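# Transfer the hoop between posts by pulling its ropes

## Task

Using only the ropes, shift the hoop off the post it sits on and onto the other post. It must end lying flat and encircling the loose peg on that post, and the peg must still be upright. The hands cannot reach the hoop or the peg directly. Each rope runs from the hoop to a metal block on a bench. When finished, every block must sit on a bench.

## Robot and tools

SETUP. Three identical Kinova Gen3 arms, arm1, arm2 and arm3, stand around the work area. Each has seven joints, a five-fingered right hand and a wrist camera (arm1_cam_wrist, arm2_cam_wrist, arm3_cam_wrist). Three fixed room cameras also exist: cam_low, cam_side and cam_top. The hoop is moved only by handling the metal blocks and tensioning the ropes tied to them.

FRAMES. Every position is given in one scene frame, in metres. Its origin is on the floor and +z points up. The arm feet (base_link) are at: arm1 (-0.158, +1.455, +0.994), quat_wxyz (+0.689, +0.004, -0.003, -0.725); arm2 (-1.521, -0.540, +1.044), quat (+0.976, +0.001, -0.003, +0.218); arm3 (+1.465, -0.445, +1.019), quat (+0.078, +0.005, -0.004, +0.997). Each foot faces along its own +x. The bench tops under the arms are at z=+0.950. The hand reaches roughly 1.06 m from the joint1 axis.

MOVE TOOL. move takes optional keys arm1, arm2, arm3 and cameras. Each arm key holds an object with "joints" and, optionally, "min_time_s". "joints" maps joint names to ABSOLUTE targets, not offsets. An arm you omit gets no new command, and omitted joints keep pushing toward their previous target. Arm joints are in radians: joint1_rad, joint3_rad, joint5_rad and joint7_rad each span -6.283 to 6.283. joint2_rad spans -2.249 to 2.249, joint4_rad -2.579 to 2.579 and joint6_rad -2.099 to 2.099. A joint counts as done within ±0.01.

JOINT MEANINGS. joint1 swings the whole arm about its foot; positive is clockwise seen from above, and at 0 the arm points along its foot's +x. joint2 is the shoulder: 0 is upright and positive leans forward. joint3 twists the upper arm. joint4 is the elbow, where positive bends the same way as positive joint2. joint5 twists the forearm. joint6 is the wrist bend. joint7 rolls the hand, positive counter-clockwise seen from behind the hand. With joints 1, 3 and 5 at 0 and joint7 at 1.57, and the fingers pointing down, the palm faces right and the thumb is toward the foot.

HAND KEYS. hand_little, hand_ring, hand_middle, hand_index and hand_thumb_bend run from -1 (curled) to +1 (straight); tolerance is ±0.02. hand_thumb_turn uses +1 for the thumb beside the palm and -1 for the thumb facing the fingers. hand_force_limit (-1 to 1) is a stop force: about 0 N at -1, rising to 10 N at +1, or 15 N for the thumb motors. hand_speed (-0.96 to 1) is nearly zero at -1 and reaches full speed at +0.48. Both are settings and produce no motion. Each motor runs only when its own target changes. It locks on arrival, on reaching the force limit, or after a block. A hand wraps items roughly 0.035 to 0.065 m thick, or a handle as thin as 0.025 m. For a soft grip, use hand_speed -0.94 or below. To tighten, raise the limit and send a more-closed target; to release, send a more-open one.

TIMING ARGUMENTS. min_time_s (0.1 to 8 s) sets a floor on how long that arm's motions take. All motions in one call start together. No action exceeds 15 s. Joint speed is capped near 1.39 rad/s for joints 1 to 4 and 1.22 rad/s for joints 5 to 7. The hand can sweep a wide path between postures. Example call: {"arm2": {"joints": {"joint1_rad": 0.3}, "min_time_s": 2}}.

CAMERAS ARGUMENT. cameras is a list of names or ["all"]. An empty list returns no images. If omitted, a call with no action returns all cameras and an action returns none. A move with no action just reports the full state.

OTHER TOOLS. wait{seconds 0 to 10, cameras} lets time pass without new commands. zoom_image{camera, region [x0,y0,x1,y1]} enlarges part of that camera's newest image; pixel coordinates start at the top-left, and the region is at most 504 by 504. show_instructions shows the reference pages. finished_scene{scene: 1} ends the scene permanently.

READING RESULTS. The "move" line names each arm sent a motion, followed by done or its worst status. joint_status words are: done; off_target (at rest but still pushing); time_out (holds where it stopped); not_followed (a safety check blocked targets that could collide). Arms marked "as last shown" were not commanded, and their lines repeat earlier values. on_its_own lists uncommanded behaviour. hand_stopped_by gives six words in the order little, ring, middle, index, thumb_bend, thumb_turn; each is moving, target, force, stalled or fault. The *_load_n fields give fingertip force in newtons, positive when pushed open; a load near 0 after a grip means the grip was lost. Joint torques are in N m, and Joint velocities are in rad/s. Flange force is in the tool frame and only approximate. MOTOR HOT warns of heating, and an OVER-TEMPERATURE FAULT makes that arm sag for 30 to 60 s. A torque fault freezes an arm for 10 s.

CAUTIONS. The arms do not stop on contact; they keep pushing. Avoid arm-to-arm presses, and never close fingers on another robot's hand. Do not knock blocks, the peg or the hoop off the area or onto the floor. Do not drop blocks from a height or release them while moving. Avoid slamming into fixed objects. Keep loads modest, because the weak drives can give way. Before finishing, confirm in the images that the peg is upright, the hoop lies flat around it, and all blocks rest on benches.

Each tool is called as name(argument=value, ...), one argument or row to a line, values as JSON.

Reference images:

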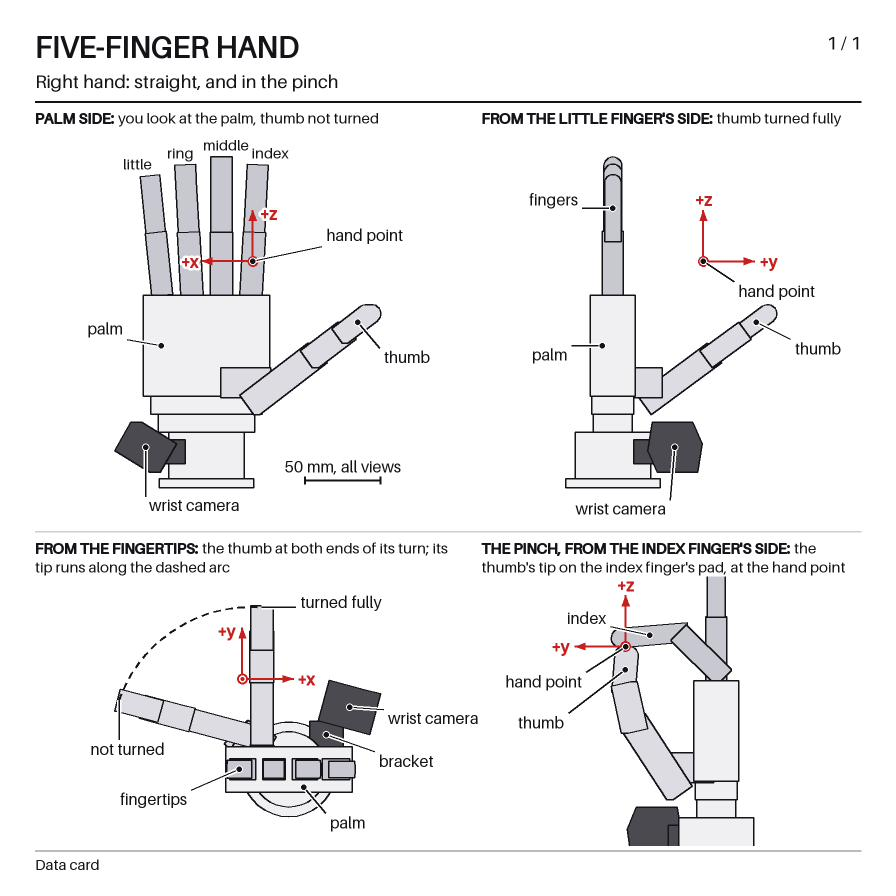

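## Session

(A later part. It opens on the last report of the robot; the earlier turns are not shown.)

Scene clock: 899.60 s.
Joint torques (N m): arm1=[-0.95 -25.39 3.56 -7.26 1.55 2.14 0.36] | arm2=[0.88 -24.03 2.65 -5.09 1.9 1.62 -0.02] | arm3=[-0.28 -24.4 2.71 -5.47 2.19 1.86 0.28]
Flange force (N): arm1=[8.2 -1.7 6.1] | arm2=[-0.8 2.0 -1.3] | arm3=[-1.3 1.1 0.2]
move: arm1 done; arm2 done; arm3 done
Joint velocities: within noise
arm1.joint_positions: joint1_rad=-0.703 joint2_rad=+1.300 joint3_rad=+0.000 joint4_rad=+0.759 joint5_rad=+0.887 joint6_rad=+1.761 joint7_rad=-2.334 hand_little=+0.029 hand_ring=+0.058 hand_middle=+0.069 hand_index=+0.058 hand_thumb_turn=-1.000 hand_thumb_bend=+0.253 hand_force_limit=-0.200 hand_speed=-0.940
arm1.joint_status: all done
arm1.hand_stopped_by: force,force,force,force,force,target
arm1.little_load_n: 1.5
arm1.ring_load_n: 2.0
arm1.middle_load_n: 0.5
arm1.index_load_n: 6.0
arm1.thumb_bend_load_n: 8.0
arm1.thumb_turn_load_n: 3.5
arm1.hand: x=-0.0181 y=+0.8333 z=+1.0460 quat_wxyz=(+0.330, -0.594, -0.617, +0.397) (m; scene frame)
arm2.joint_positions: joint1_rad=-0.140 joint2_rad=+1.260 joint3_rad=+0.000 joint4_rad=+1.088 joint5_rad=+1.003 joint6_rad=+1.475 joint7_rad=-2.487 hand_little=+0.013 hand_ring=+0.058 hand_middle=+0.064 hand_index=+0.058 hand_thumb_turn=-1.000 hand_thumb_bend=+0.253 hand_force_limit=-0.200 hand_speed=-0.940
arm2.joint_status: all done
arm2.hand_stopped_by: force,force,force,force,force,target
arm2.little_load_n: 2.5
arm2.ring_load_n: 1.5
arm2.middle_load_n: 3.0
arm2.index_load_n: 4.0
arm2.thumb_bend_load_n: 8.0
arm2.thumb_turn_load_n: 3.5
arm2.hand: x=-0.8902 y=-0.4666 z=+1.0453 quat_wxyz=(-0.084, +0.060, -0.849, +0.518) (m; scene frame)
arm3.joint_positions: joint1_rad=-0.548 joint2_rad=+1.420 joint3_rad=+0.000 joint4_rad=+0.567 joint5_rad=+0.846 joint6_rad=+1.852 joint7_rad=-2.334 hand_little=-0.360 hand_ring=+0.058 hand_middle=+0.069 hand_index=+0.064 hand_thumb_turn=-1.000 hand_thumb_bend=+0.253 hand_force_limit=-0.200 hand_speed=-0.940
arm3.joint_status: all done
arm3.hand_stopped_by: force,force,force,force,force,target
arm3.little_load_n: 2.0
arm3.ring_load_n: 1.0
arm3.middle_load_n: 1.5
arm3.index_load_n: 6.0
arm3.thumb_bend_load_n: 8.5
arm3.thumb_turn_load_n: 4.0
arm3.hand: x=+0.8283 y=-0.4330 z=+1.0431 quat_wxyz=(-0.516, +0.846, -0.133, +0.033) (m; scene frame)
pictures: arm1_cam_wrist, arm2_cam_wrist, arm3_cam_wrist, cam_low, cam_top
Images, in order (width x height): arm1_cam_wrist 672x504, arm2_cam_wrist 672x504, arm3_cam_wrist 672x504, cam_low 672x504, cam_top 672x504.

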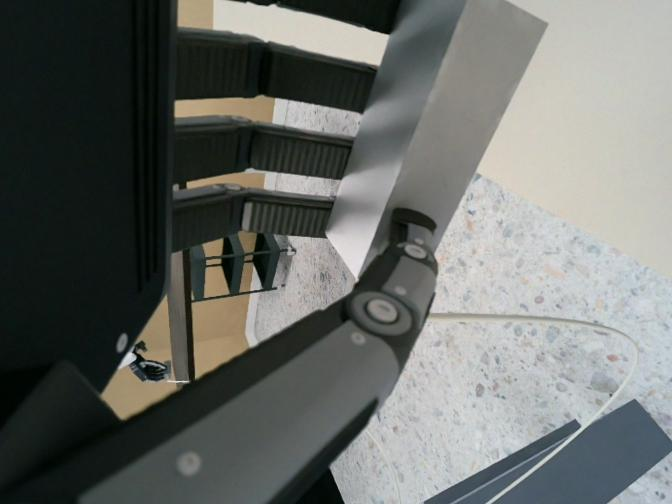

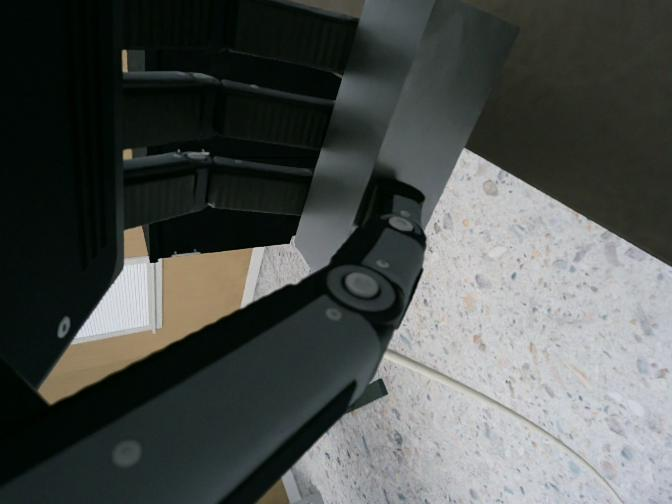

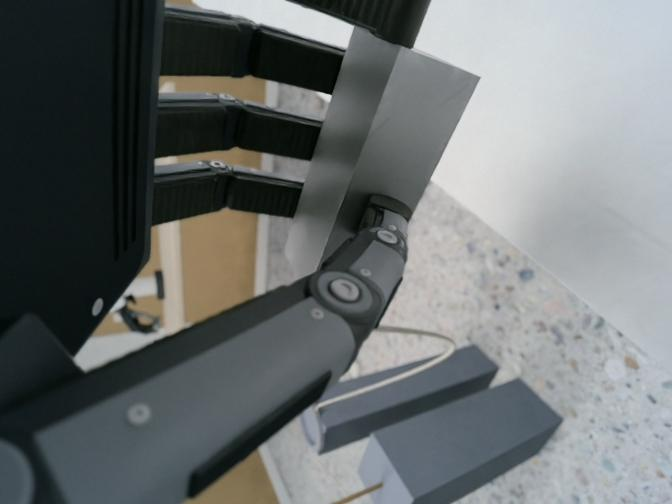

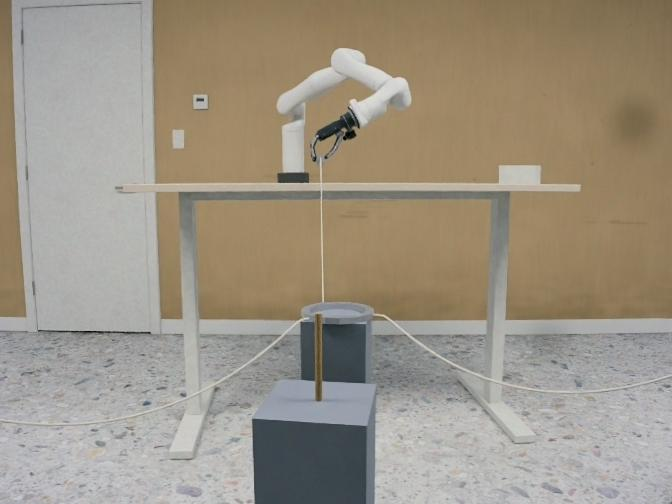

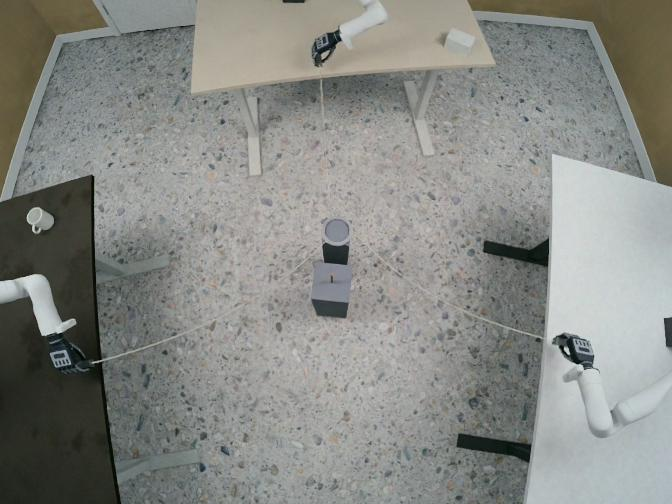

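move(
  arm1={"joints":{"joint1_rad":-1.247,"joint2_rad":0.752,"joint4_rad":1.866,"joint5_rad":0.408,"joint6_rad":1.612,"joint7_rad":-2.921},"min_time_s":4},
  arm2={"joints":{"joint1_rad":-0.090,"joint2_rad":1.040,"joint4_rad":1.2125,"joint5_rad":1.027,"joint6_rad":1.538,"joint7_rad":-2.318},"min_time_s":4},
  arm3={"joints":{"joint1_rad":-0.407,"joint2_rad":1.099,"joint4_rad":1.346,"joint5_rad":0.911,"joint6_rad":1.532,"joint7_rad":-2.548},"min_time_s":4},
  cameras=["arm1_cam_wrist","arm3_cam_wrist","cam_low","cam_side","cam_top"],
)

Scene clock: 909.47 s.
Joint torques (N m): arm1=[-0.9 -15.52 2.15 -2.75 -0.02 3.14 0.36] | arm2=[0.86 -22.93 2.43 -5.68 2.11 1.51 -0.04] | arm3=[-0.39 -20.56 2.69 -3.32 1.72 2.46 0.24]
Flange force (N): arm1=[0.5 1.3 5.4] | arm2=[-0.9 1.9 -1.4] | arm3=[-1.7 1.0 0.3]
move: arm1 done; arm2 done; arm3 done
Joint velocities: within noise
arm1.joint_positions: joint1_rad=-1.247 joint2_rad=+0.752 joint3_rad=+0.000 joint4_rad=+1.866 joint5_rad=+0.408 joint6_rad=+1.612 joint7_rad=-2.921 hand_little=+0.029 hand_ring=+0.058 hand_middle=+0.069 hand_index=+0.058 hand_thumb_turn=-1.000 hand_thumb_bend=+0.253 hand_force_limit=-0.200 hand_speed=-0.940
arm1.joint_status: all done
arm1.hand_stopped_by: force,force,force,force,force,target
arm1.little_load_n: 1.5
arm1.ring_load_n: 2.5
arm1.middle_load_n: 0.5
arm1.index_load_n: 6.0
arm1.thumb_bend_load_n: 8.0
arm1.thumb_turn_load_n: 3.0
arm1.hand: x=-0.0179 y=+1.2174 z=+1.1244 quat_wxyz=(+0.362, -0.575, -0.621, +0.391) (m; scene frame)
arm2.joint_positions: joint1_rad=-0.090 joint2_rad=+1.040 joint3_rad=+0.000 joint4_rad=+1.212 joint5_rad=+1.027 joint6_rad=+1.538 joint7_rad=-2.318 hand_little=+0.013 hand_ring=+0.058 hand_middle=+0.064 hand_index=+0.058 hand_thumb_turn=-1.000 hand_thumb_bend=+0.253 hand_force_limit=-0.200 hand_speed=-0.940
arm2.joint_status: all done
arm2.hand_stopped_by: force,force,force,force,force,target
arm2.little_load_n: 2.5
arm2.ring_load_n: 1.5
arm2.middle_load_n: 3.0
arm2.index_load_n: 4.0
arm2.thumb_bend_load_n: 8.5
arm2.thumb_turn_load_n: 3.5
arm2.hand: x=-0.9039 y=-0.5117 z=+1.1571 quat_wxyz=(-0.053, +0.079, -0.840, +0.534) (m; scene frame)
arm3.joint_positions: joint1_rad=-0.407 joint2_rad=+1.099 joint3_rad=+0.000 joint4_rad=+1.346 joint5_rad=+0.911 joint6_rad=+1.532 joint7_rad=-2.548 hand_little=-0.360 hand_ring=+0.058 hand_middle=+0.069 hand_index=+0.064 hand_thumb_turn=-1.000 hand_thumb_bend=+0.253 hand_force_limit=-0.200 hand_speed=-0.940
arm3.joint_status: all done
arm3.hand_stopped_by: force,force,force,force,force,target
arm3.little_load_n: 2.0
arm3.ring_load_n: 1.0
arm3.middle_load_n: 1.5
arm3.index_load_n: 6.0
arm3.thumb_bend_load_n: 8.5
arm3.thumb_turn_load_n: 4.0
arm3.hand: x=+0.9396 y=-0.2997 z=+1.0687 quat_wxyz=(-0.535, +0.834, -0.112, +0.066) (m; scene frame)
pictures: arm1_cam_wrist, arm3_cam_wrist, cam_low, cam_side, cam_top
Images, in order (width x height): arm1_cam_wrist 672x504, arm3_cam_wrist 672x504, cam_low 672x504, cam_side 672x504, cam_top 672x504.

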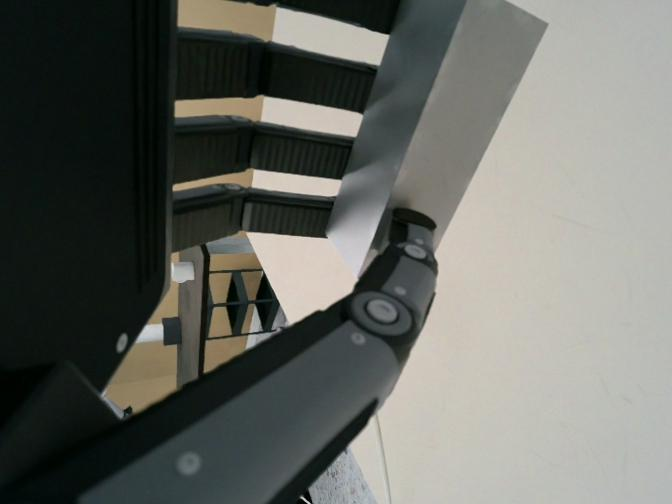

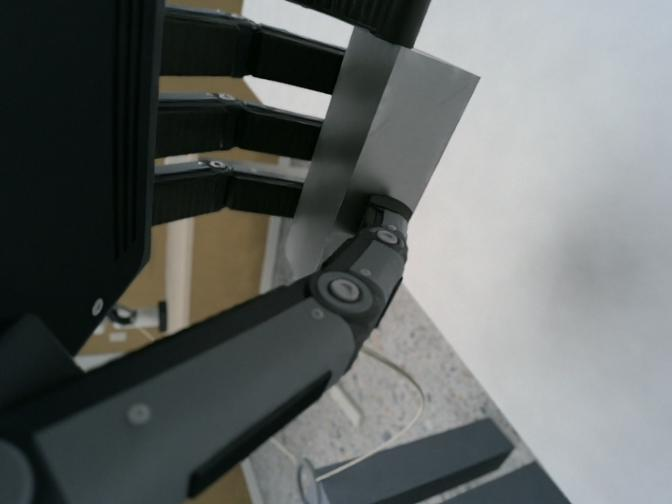

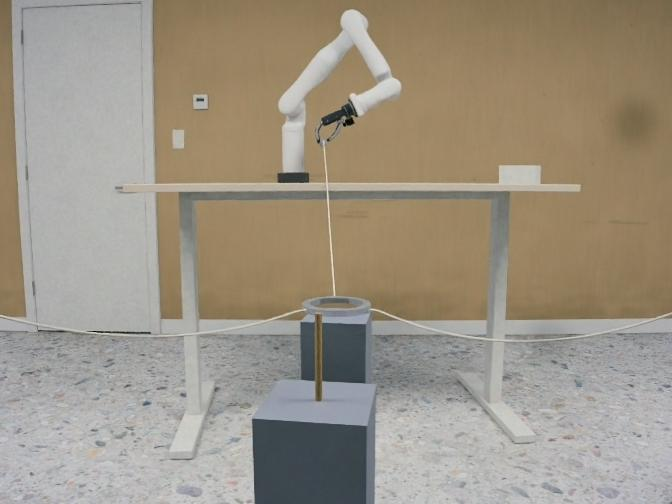

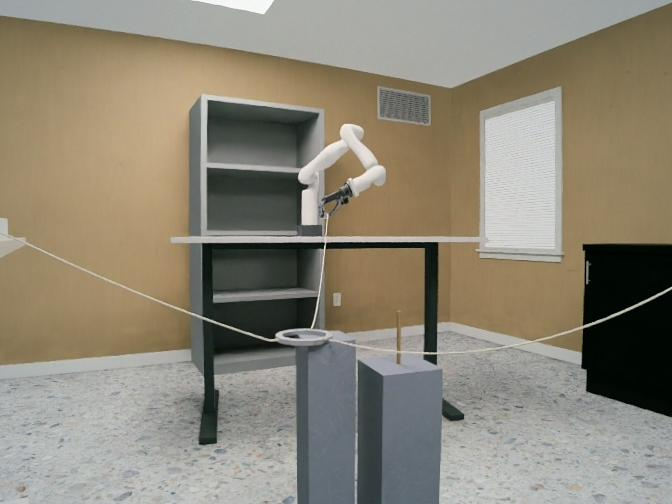

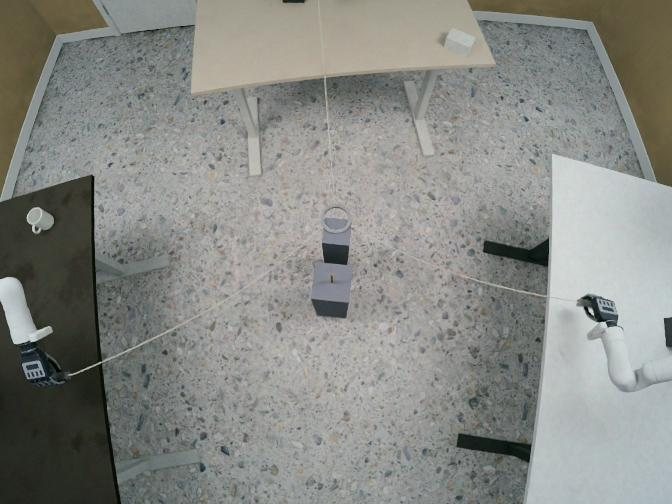

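move(
  arm1={"joints":{"joint1_rad":-1.070,"joint2_rad":0.606,"joint4_rad":1.577,"joint5_rad":0.609,"joint6_rad":1.935,"joint7_rad":-2.599},"min_time_s":4},
  arm2={"joints":{"joint1_rad":-0.091,"joint2_rad":0.805,"joint4_rad":1.077,"joint5_rad":1.0465,"joint6_rad":1.728,"joint7_rad":-2.000},"min_time_s":4},
  arm3={"joints":{"joint1_rad":-0.407,"joint2_rad":0.812,"joint4_rad":1.290,"joint5_rad":0.929,"joint6_rad":1.741,"joint7_rad":-2.275},"min_time_s":4},
  cameras=["cam_low","cam_side","cam_top"],
)

Scene clock: 957.87 s.
Joint torques (N m): arm1=[-1.06 -16.33 2.11 -5.63 0.58 3.08 0.41] | arm2=[1.31 -22.09 2.49 -7.03 2.67 1.28 -0.03] | arm3=[-0.48 -19.48 2.28 -5.06 2.15 2.33 0.32]
Flange force (N): arm1=[0.3 2.4 5.9] | arm2=[-2.1 2.5 -1.8] | arm3=[-2.1 1.3 1.0]
move: arm1 done; arm2 done; arm3 done
Joint velocities: within noise
arm1.joint_positions: joint1_rad=-1.070 joint2_rad=+0.606 joint3_rad=+0.000 joint4_rad=+1.577 joint5_rad=+0.609 joint6_rad=+1.935 joint7_rad=-2.599 hand_little=+0.029 hand_ring=+0.058 hand_middle=+0.069 hand_index=+0.058 hand_thumb_turn=-1.000 hand_thumb_bend=+0.253 hand_force_limit=-0.200 hand_speed=-0.940
arm1.joint_status: all done
arm1.hand_stopped_by: force,force,force,force,force,target
arm1.little_load_n: 0.0
arm1.ring_load_n: 2.5
arm1.middle_load_n: 0.5
arm1.index_load_n: 6.5
arm1.thumb_bend_load_n: 8.0
arm1.thumb_turn_load_n: 3.0
arm1.hand: x=-0.0137 y=+1.1213 z=+1.2547 quat_wxyz=(+0.362, -0.574, -0.621, +0.392) (m; scene frame)
arm2.joint_positions: joint1_rad=-0.091 joint2_rad=+0.805 joint3_rad=+0.000 joint4_rad=+1.077 joint5_rad=+1.046 joint6_rad=+1.728 joint7_rad=-2.000 hand_little=+0.013 hand_ring=+0.058 hand_middle=+0.064 hand_index=+0.058 hand_thumb_turn=-1.000 hand_thumb_bend=+0.253 hand_force_limit=-0.200 hand_speed=-0.940
arm2.joint_status: all done
arm2.hand_stopped_by: force,force,force,force,force,target
arm2.little_load_n: 3.0
arm2.ring_load_n: 1.0
arm2.middle_load_n: 2.5
arm2.index_load_n: 4.0
arm2.thumb_bend_load_n: 8.5
arm2.thumb_turn_load_n: 3.5
arm2.hand: x=-0.9088 y=-0.5136 z=+1.3374 quat_wxyz=(-0.054, +0.079, -0.840, +0.534) (m; scene frame)
arm3.joint_positions: joint1_rad=-0.407 joint2_rad=+0.812 joint3_rad=+0.000 joint4_rad=+1.290 joint5_rad=+0.929 joint6_rad=+1.741 joint7_rad=-2.275 hand_little=-0.360 hand_ring=+0.058 hand_middle=+0.069 hand_index=+0.064 hand_thumb_turn=-1.000 hand_thumb_bend=+0.253 hand_force_limit=-0.200 hand_speed=-0.940
arm3.joint_status: all done
arm3.hand_stopped_by: force,force,force,force,force,target
arm3.little_load_n: 0.0
arm3.ring_load_n: 2.5
arm3.middle_load_n: 0.5
arm3.index_load_n: 5.5
arm3.thumb_bend_load_n: 7.5
arm3.thumb_turn_load_n: 1.5
arm3.hand: x=+0.9414 y=-0.3011 z=+1.2488 quat_wxyz=(-0.535, +0.835, -0.113, +0.066) (m; scene frame)
pictures: cam_low, cam_side, cam_top
Images, in order (width x height): cam_low 672x504, cam_side 672x504, cam_top 672x504.

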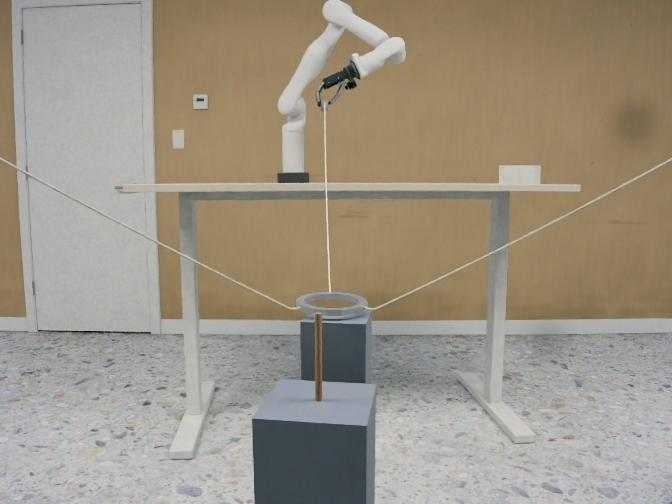

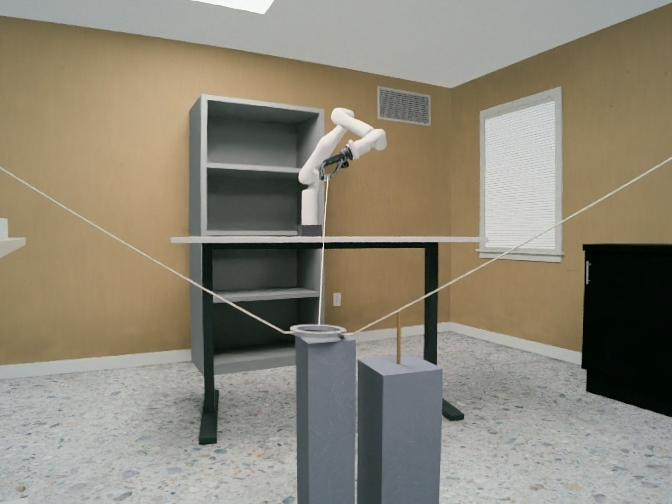

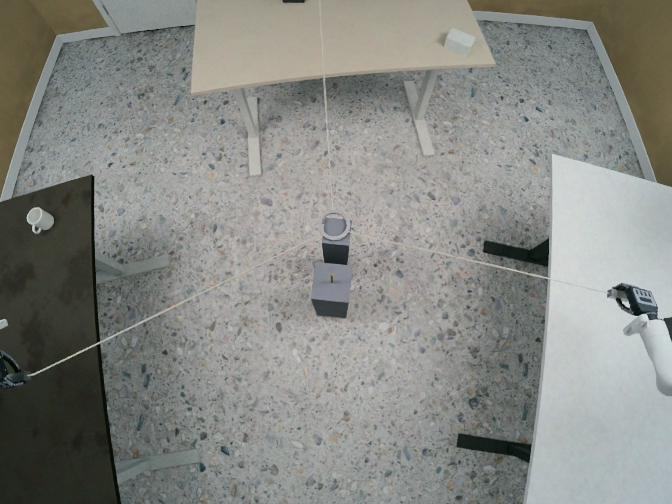

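zoom_image(
  camera="cam_low",
  region=[260, 260, 410, 410],
)

zoom_image(
  camera="cam_side",
  region=[260, 290, 450, 400],
)

zoom_image(
  camera="cam_top",
  region=[290, 190, 380, 300],
)

Scaled by 3.360 from the camera's 672x504 image, which has a finer 960x720 frame.

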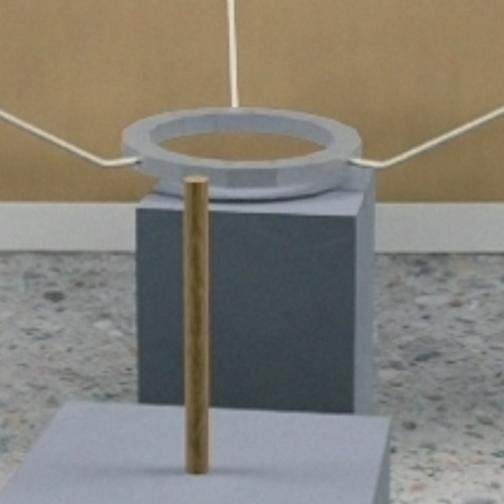

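Scaled by 2.653 from the camera's 672x504 image, which has a finer 960x720 frame.

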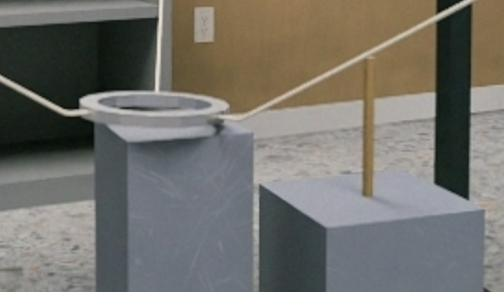

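Scaled by 4.582 from the camera's 672x504 image, which has a finer 960x720 frame.

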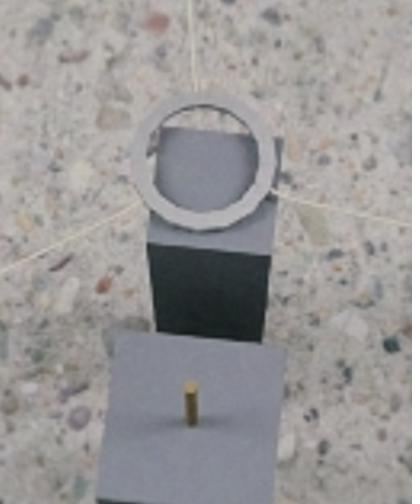

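move(
  arm1={"joints":{"joint1_rad":-1.176,"joint2_rad":0.413,"joint4_rad":1.692,"joint5_rad":0.755,"joint6_rad":1.908,"joint7_rad":-2.433},"min_time_s":3},
  arm2={"joints":{"joint1_rad":-0.091,"joint2_rad":0.767,"joint4_rad":0.957,"joint5_rad":1.074,"joint6_rad":1.806,"joint7_rad":-1.859},"min_time_s":3},
  arm3={"joints":{"joint1_rad":-0.407,"joint2_rad":0.745,"joint4_rad":1.214,"joint5_rad":0.954,"joint6_rad":1.825,"joint7_rad":-2.157},"min_time_s":3},
  cameras=["arm1_cam_wrist","arm2_cam_wrist","arm3_cam_wrist","cam_low","cam_side","cam_top"],
)

zoom_image(
  camera="cam_low",
  region=[260, 260, 410, 410],
)

zoom_image(
  camera="cam_side",
  region=[260, 290, 450, 400],
)

zoom_image(
  camera="cam_top",
  region=[290, 190, 380, 300],
)

Scene clock: 1064.47 s.
Joint torques (N m): arm1=[-0.91 -13.75 1.91 -6.48 1 2.82 0.42] | arm2=[1.28 -21.92 2.41 -7.4 2.8 0.9 -0.02] | arm3=[-0.46 -19.27 2.15 -5.73 2.34 2.09 0.31]
Flange force (N): arm1=[0.8 3.4 5.9] | arm2=[-2.1 2.3 -1.9] | arm3=[-1.9 1.4 1.3]
move: arm1 done; arm2 done; arm3 done
Joint velocities: within noise
arm1.joint_positions: joint1_rad=-1.176 joint2_rad=+0.413 joint3_rad=+0.000 joint4_rad=+1.692 joint5_rad=+0.755 joint6_rad=+1.908 joint7_rad=-2.433 hand_little=+0.029 hand_ring=+0.058 hand_middle=+0.069 hand_index=+0.058 hand_thumb_turn=-1.000 hand_thumb_bend=+0.253 hand_force_limit=-0.200 hand_speed=-0.940
arm1.joint_status: all done
arm1.hand_stopped_by: force,force,force,force,force,target
arm1.little_load_n: 0.5
arm1.ring_load_n: 3.0
arm1.middle_load_n: 1.0
arm1.index_load_n: 6.5
arm1.thumb_bend_load_n: 7.5
arm1.thumb_turn_load_n: 3.0
arm1.hand: x=-0.0152 y=+1.1228 z=+1.3148 quat_wxyz=(+0.305, -0.486, -0.692, +0.437) (m; scene frame)
arm2.joint_positions: joint1_rad=-0.091 joint2_rad=+0.767 joint3_rad=+0.000 joint4_rad=+0.957 joint5_rad=+1.074 joint6_rad=+1.806 joint7_rad=-1.859 hand_little=+0.013 hand_ring=+0.058 hand_middle=+0.064 hand_index=+0.058 hand_thumb_turn=-1.000 hand_thumb_bend=+0.253 hand_force_limit=-0.200 hand_speed=-0.940
arm2.joint_status: all done
arm2.hand_stopped_by: force,force,force,force,force,target
arm2.little_load_n: 3.0
arm2.ring_load_n: 1.5
arm2.middle_load_n: 2.0
arm2.index_load_n: 3.5
arm2.thumb_bend_load_n: 8.5
arm2.thumb_turn_load_n: 3.0
arm2.hand: x=-0.9093 y=-0.5138 z=+1.3971 quat_wxyz=(-0.054, +0.079, -0.840, +0.534) (m; scene frame)
arm3.joint_positions: joint1_rad=-0.407 joint2_rad=+0.745 joint3_rad=+0.000 joint4_rad=+1.214 joint5_rad=+0.954 joint6_rad=+1.825 joint7_rad=-2.157 hand_little=-0.360 hand_ring=+0.058 hand_middle=+0.069 hand_index=+0.064 hand_thumb_turn=-1.000 hand_thumb_bend=+0.253 hand_force_limit=-0.200 hand_speed=-0.940
arm3.joint_status: all done
arm3.hand_stopped_by: force,force,force,force,force,target
arm3.little_load_n: 0.0
arm3.ring_load_n: 2.5
arm3.middle_load_n: 0.0
arm3.index_load_n: 5.5
arm3.thumb_bend_load_n: 7.5
arm3.thumb_turn_load_n: 1.5
arm3.hand: x=+0.9420 y=-0.3015 z=+1.3089 quat_wxyz=(-0.535, +0.835, -0.113, +0.066) (m; scene frame)
pictures: arm1_cam_wrist, arm2_cam_wrist, arm3_cam_wrist, cam_low, cam_side, cam_top
Images, in order (width x height): arm1_cam_wrist 672x504, arm2_cam_wrist 672x504, arm3_cam_wrist 672x504, cam_low 672x504, cam_side 672x504, cam_top 672x504.

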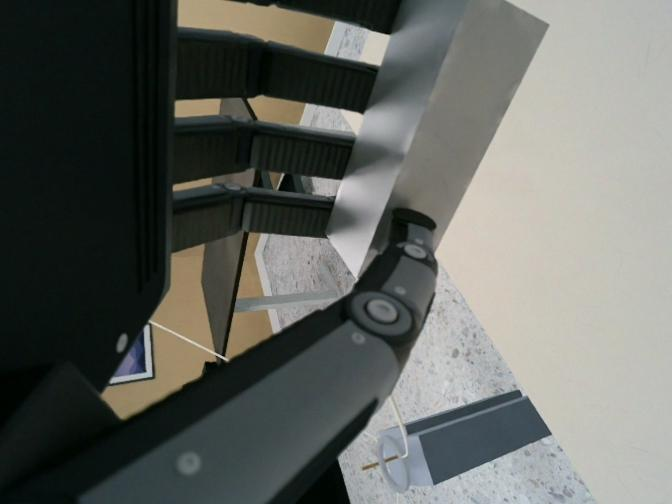

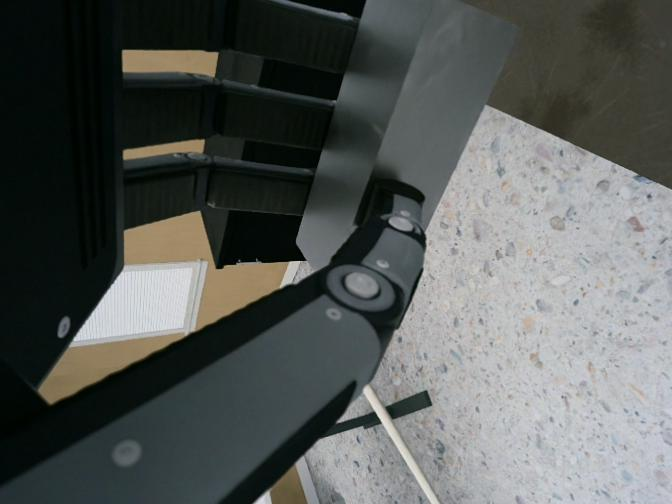

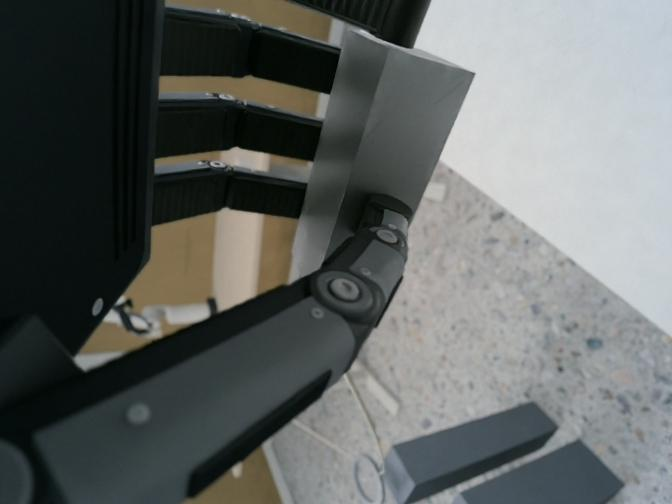

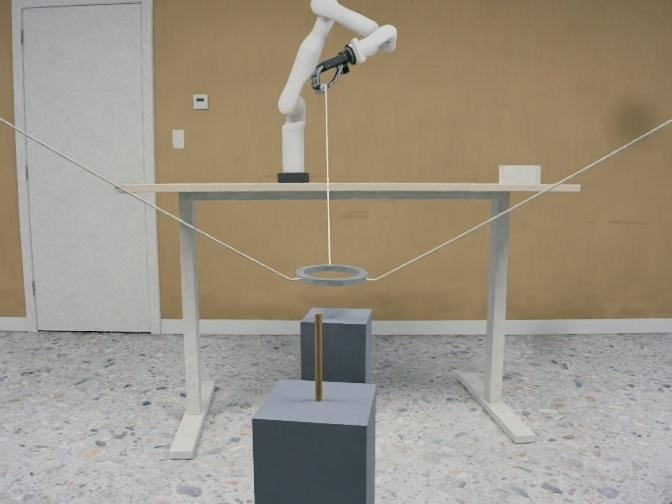

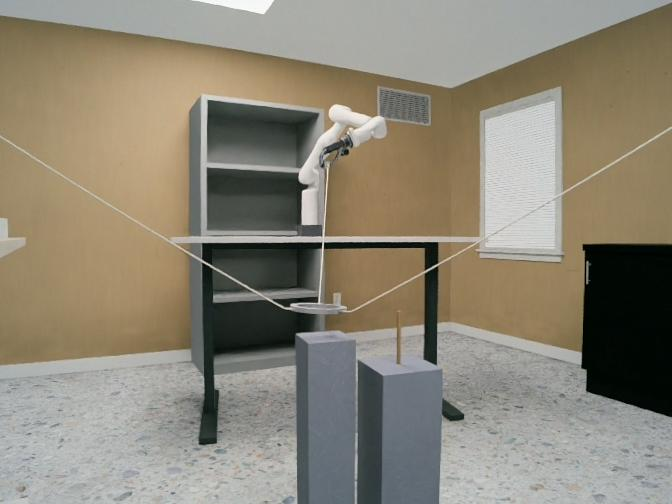

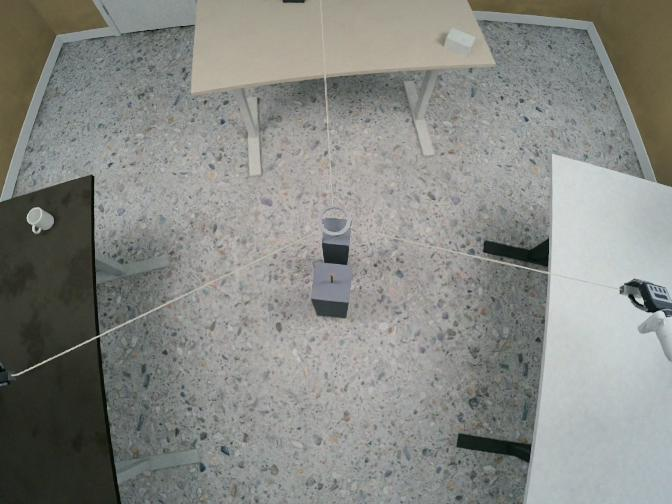

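Scaled by 3.360 from the camera's 672x504 image, which has a finer 960x720 frame.

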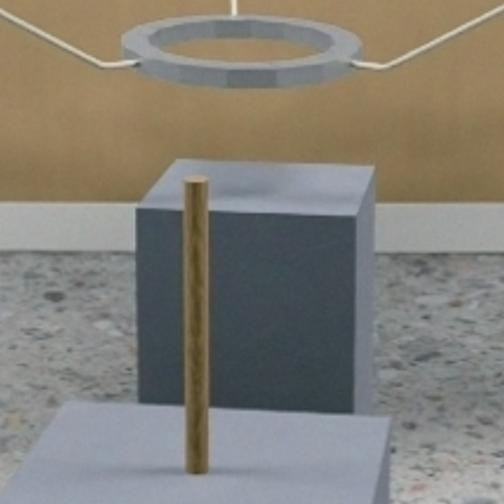

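Scaled by 2.653 from the camera's 672x504 image, which has a finer 960x720 frame.

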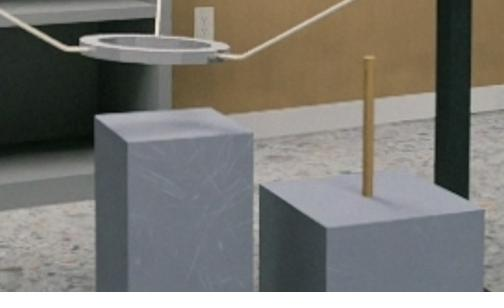

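Scaled by 4.582 from the camera's 672x504 image, which has a finer 960x720 frame.

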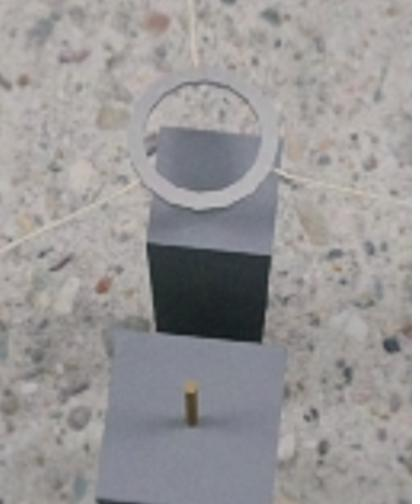

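move(
  arm1={"joints":{"joint1_rad":-0.7615,"joint2_rad":0.723,"joint4_rad":0.944,"joint5_rad":1.081,"joint6_rad":1.853,"joint7_rad":-1.819},"min_time_s":6},
  arm2={"joints":{"joint1_rad":0.3386,"joint2_rad":0.503,"joint4_rad":1.238,"joint5_rad":1.151,"joint6_rad":1.417,"joint7_rad":-1.689},"min_time_s":6},
  arm3={"joints":{"joint1_rad":-0.8646,"joint2_rad":0.740,"joint4_rad":1.024,"joint5_rad":0.998,"joint6_rad":1.951,"joint7_rad":-1.999},"min_time_s":6},
  cameras=["arm2_cam_wrist","arm3_cam_wrist","cam_low","cam_side","cam_top"],
)

zoom_image(
  camera="cam_low",
  region=[240, 230, 400, 430],
)

zoom_image(
  camera="cam_side",
  region=[290, 260, 480, 400],
)

zoom_image(
  camera="cam_top",
  region=[290, 210, 380, 320],
)

Scene clock: 1087.97 s.
Joint torques (N m): arm1=[-0.99 -21.36 2.97 -8.69 2.04 1.5 0.41] | arm2=[1.53 -19.08 2.01 -8.65 2.98 0.4 -0.02] | arm3=[-0.75 -19.68 1.89 -6.25 2.46 1.6 0.3]
Flange force (N): arm1=[4.9 4.5 6.5] | arm2=[-2.9 2.4 -1.6] | arm3=[-2.0 1.1 1.6]
move: arm1 done; arm2 done; arm3 done
Joint velocities: within noise
arm1.joint_positions: joint1_rad=-0.762 joint2_rad=+0.723 joint3_rad=+0.000 joint4_rad=+0.944 joint5_rad=+1.081 joint6_rad=+1.853 joint7_rad=-1.819 hand_little=+0.029 hand_ring=+0.058 hand_middle=+0.069 hand_index=+0.058 hand_thumb_turn=-1.000 hand_thumb_bend=+0.253 hand_force_limit=-0.200 hand_speed=-0.940
arm1.joint_status: all done
arm1.hand_stopped_by: force,force,force,force,force,target
arm1.little_load_n: 0.5
arm1.ring_load_n: 2.5
arm1.middle_load_n: 0.5
arm1.index_load_n: 6.5
arm1.thumb_bend_load_n: 8.0
arm1.thumb_turn_load_n: 3.0
arm1.hand: x=-0.0349 y=+0.8704 z=+1.3746 quat_wxyz=(+0.305, -0.486, -0.692, +0.437) (m; scene frame)
arm2.joint_positions: joint1_rad=+0.339 joint2_rad=+0.503 joint3_rad=+0.000 joint4_rad=+1.238 joint5_rad=+1.151 joint6_rad=+1.417 joint7_rad=-1.689 hand_little=+0.013 hand_ring=+0.058 hand_middle=+0.064 hand_index=+0.058 hand_thumb_turn=-1.000 hand_thumb_bend=+0.253 hand_force_limit=-0.200 hand_speed=-0.940
arm2.joint_status: all done
arm2.hand_stopped_by: force,force,force,force,force,target
arm2.little_load_n: 3.0
arm2.ring_load_n: 1.0
arm2.middle_load_n: 2.0
arm2.index_load_n: 4.0
arm2.thumb_bend_load_n: 8.5
arm2.thumb_turn_load_n: 3.0
arm2.hand: x=-0.9294 y=-0.7704 z=+1.4567 quat_wxyz=(-0.054, +0.079, -0.840, +0.534) (m; scene frame)
arm3.joint_positions: joint1_rad=-0.865 joint2_rad=+0.740 joint3_rad=+0.000 joint4_rad=+1.024 joint5_rad=+0.998 joint6_rad=+1.951 joint7_rad=-1.999 hand_little=-0.360 hand_ring=+0.058 hand_middle=+0.069 hand_index=+0.064 hand_thumb_turn=-1.000 hand_thumb_bend=+0.253 hand_force_limit=-0.200 hand_speed=-0.940
arm3.joint_status: all done
arm3.hand_stopped_by: force,force,force,force,force,target
arm3.little_load_n: 0.0
arm3.ring_load_n: 2.0
arm3.middle_load_n: 0.5
arm3.index_load_n: 6.0
arm3.thumb_bend_load_n: 7.5
arm3.thumb_turn_load_n: 2.0
arm3.hand: x=+0.9252 y=-0.5578 z=+1.3673 quat_wxyz=(-0.539, +0.838, +0.072, -0.051) (m; scene frame)
pictures: arm2_cam_wrist, arm3_cam_wrist, cam_low, cam_side, cam_top
Images, in order (width x height): arm2_cam_wrist 672x504, arm3_cam_wrist 672x504, cam_low 672x504, cam_side 672x504, cam_top 672x504.

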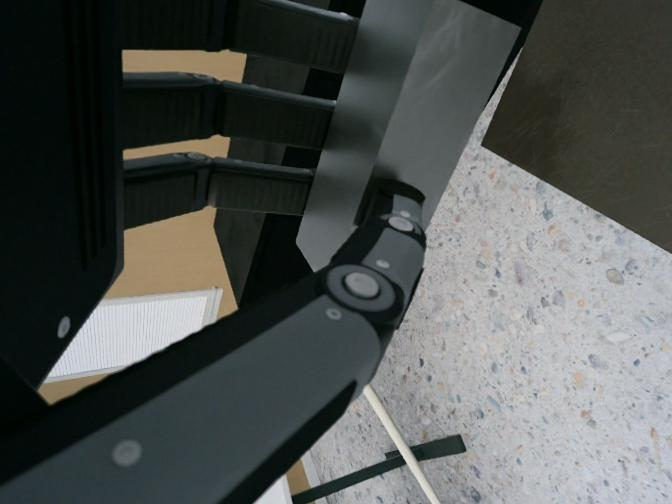

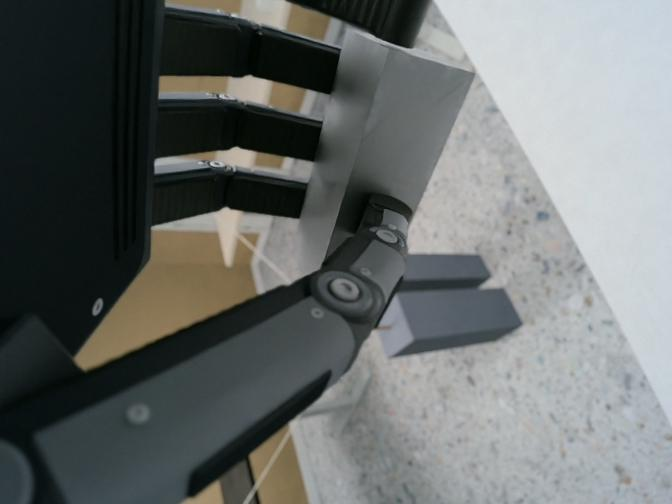

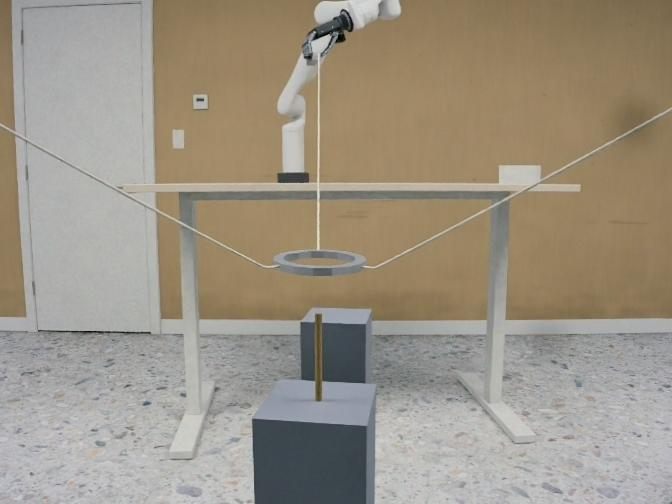

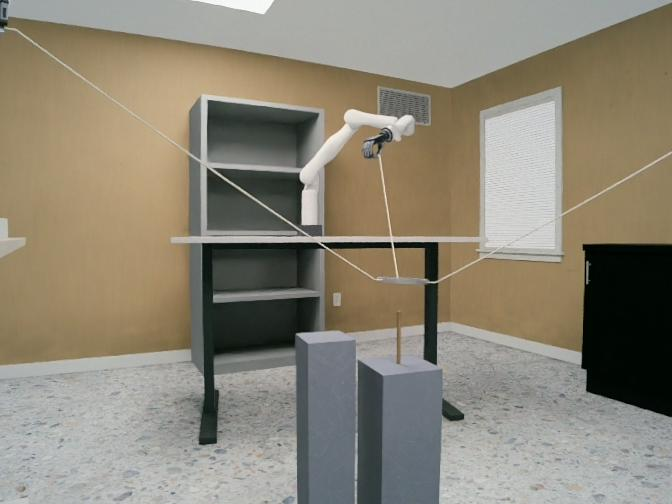

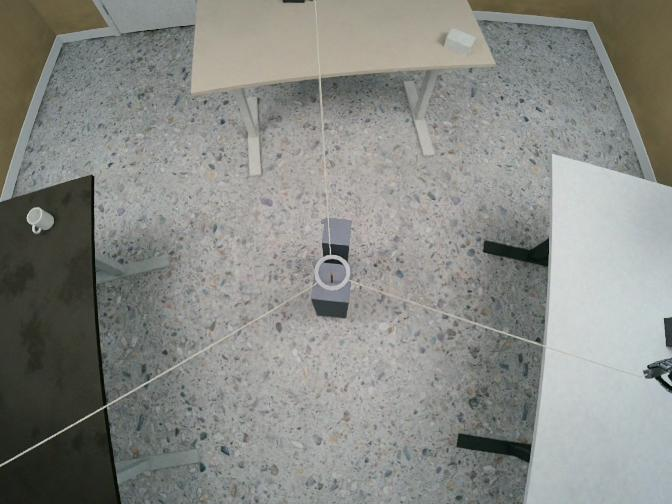

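Scaled by 2.520 from the camera's 672x504 image, which has a finer 960x720 frame.

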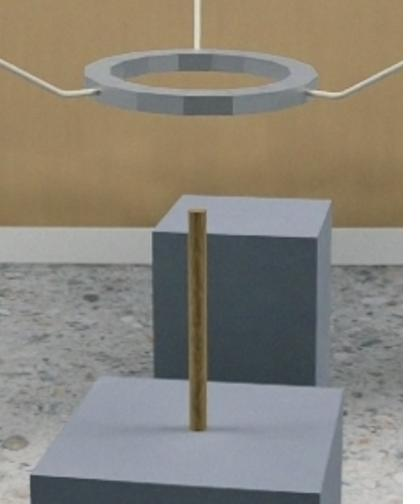

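Scaled by 2.653 from the camera's 672x504 image, which has a finer 960x720 frame.

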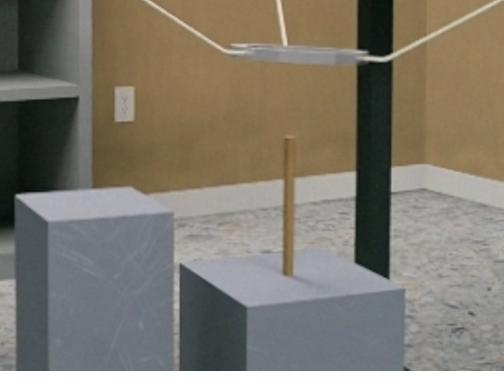

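Scaled by 4.582 from the camera's 672x504 image, which has a finer 960x720 frame.

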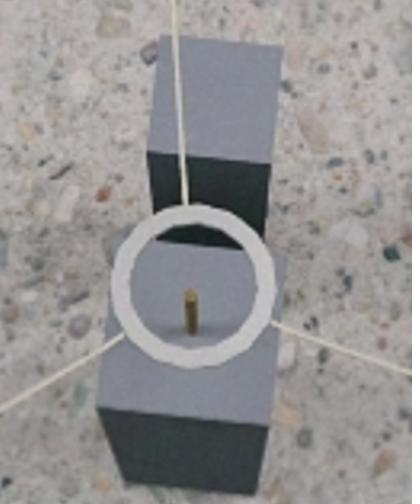

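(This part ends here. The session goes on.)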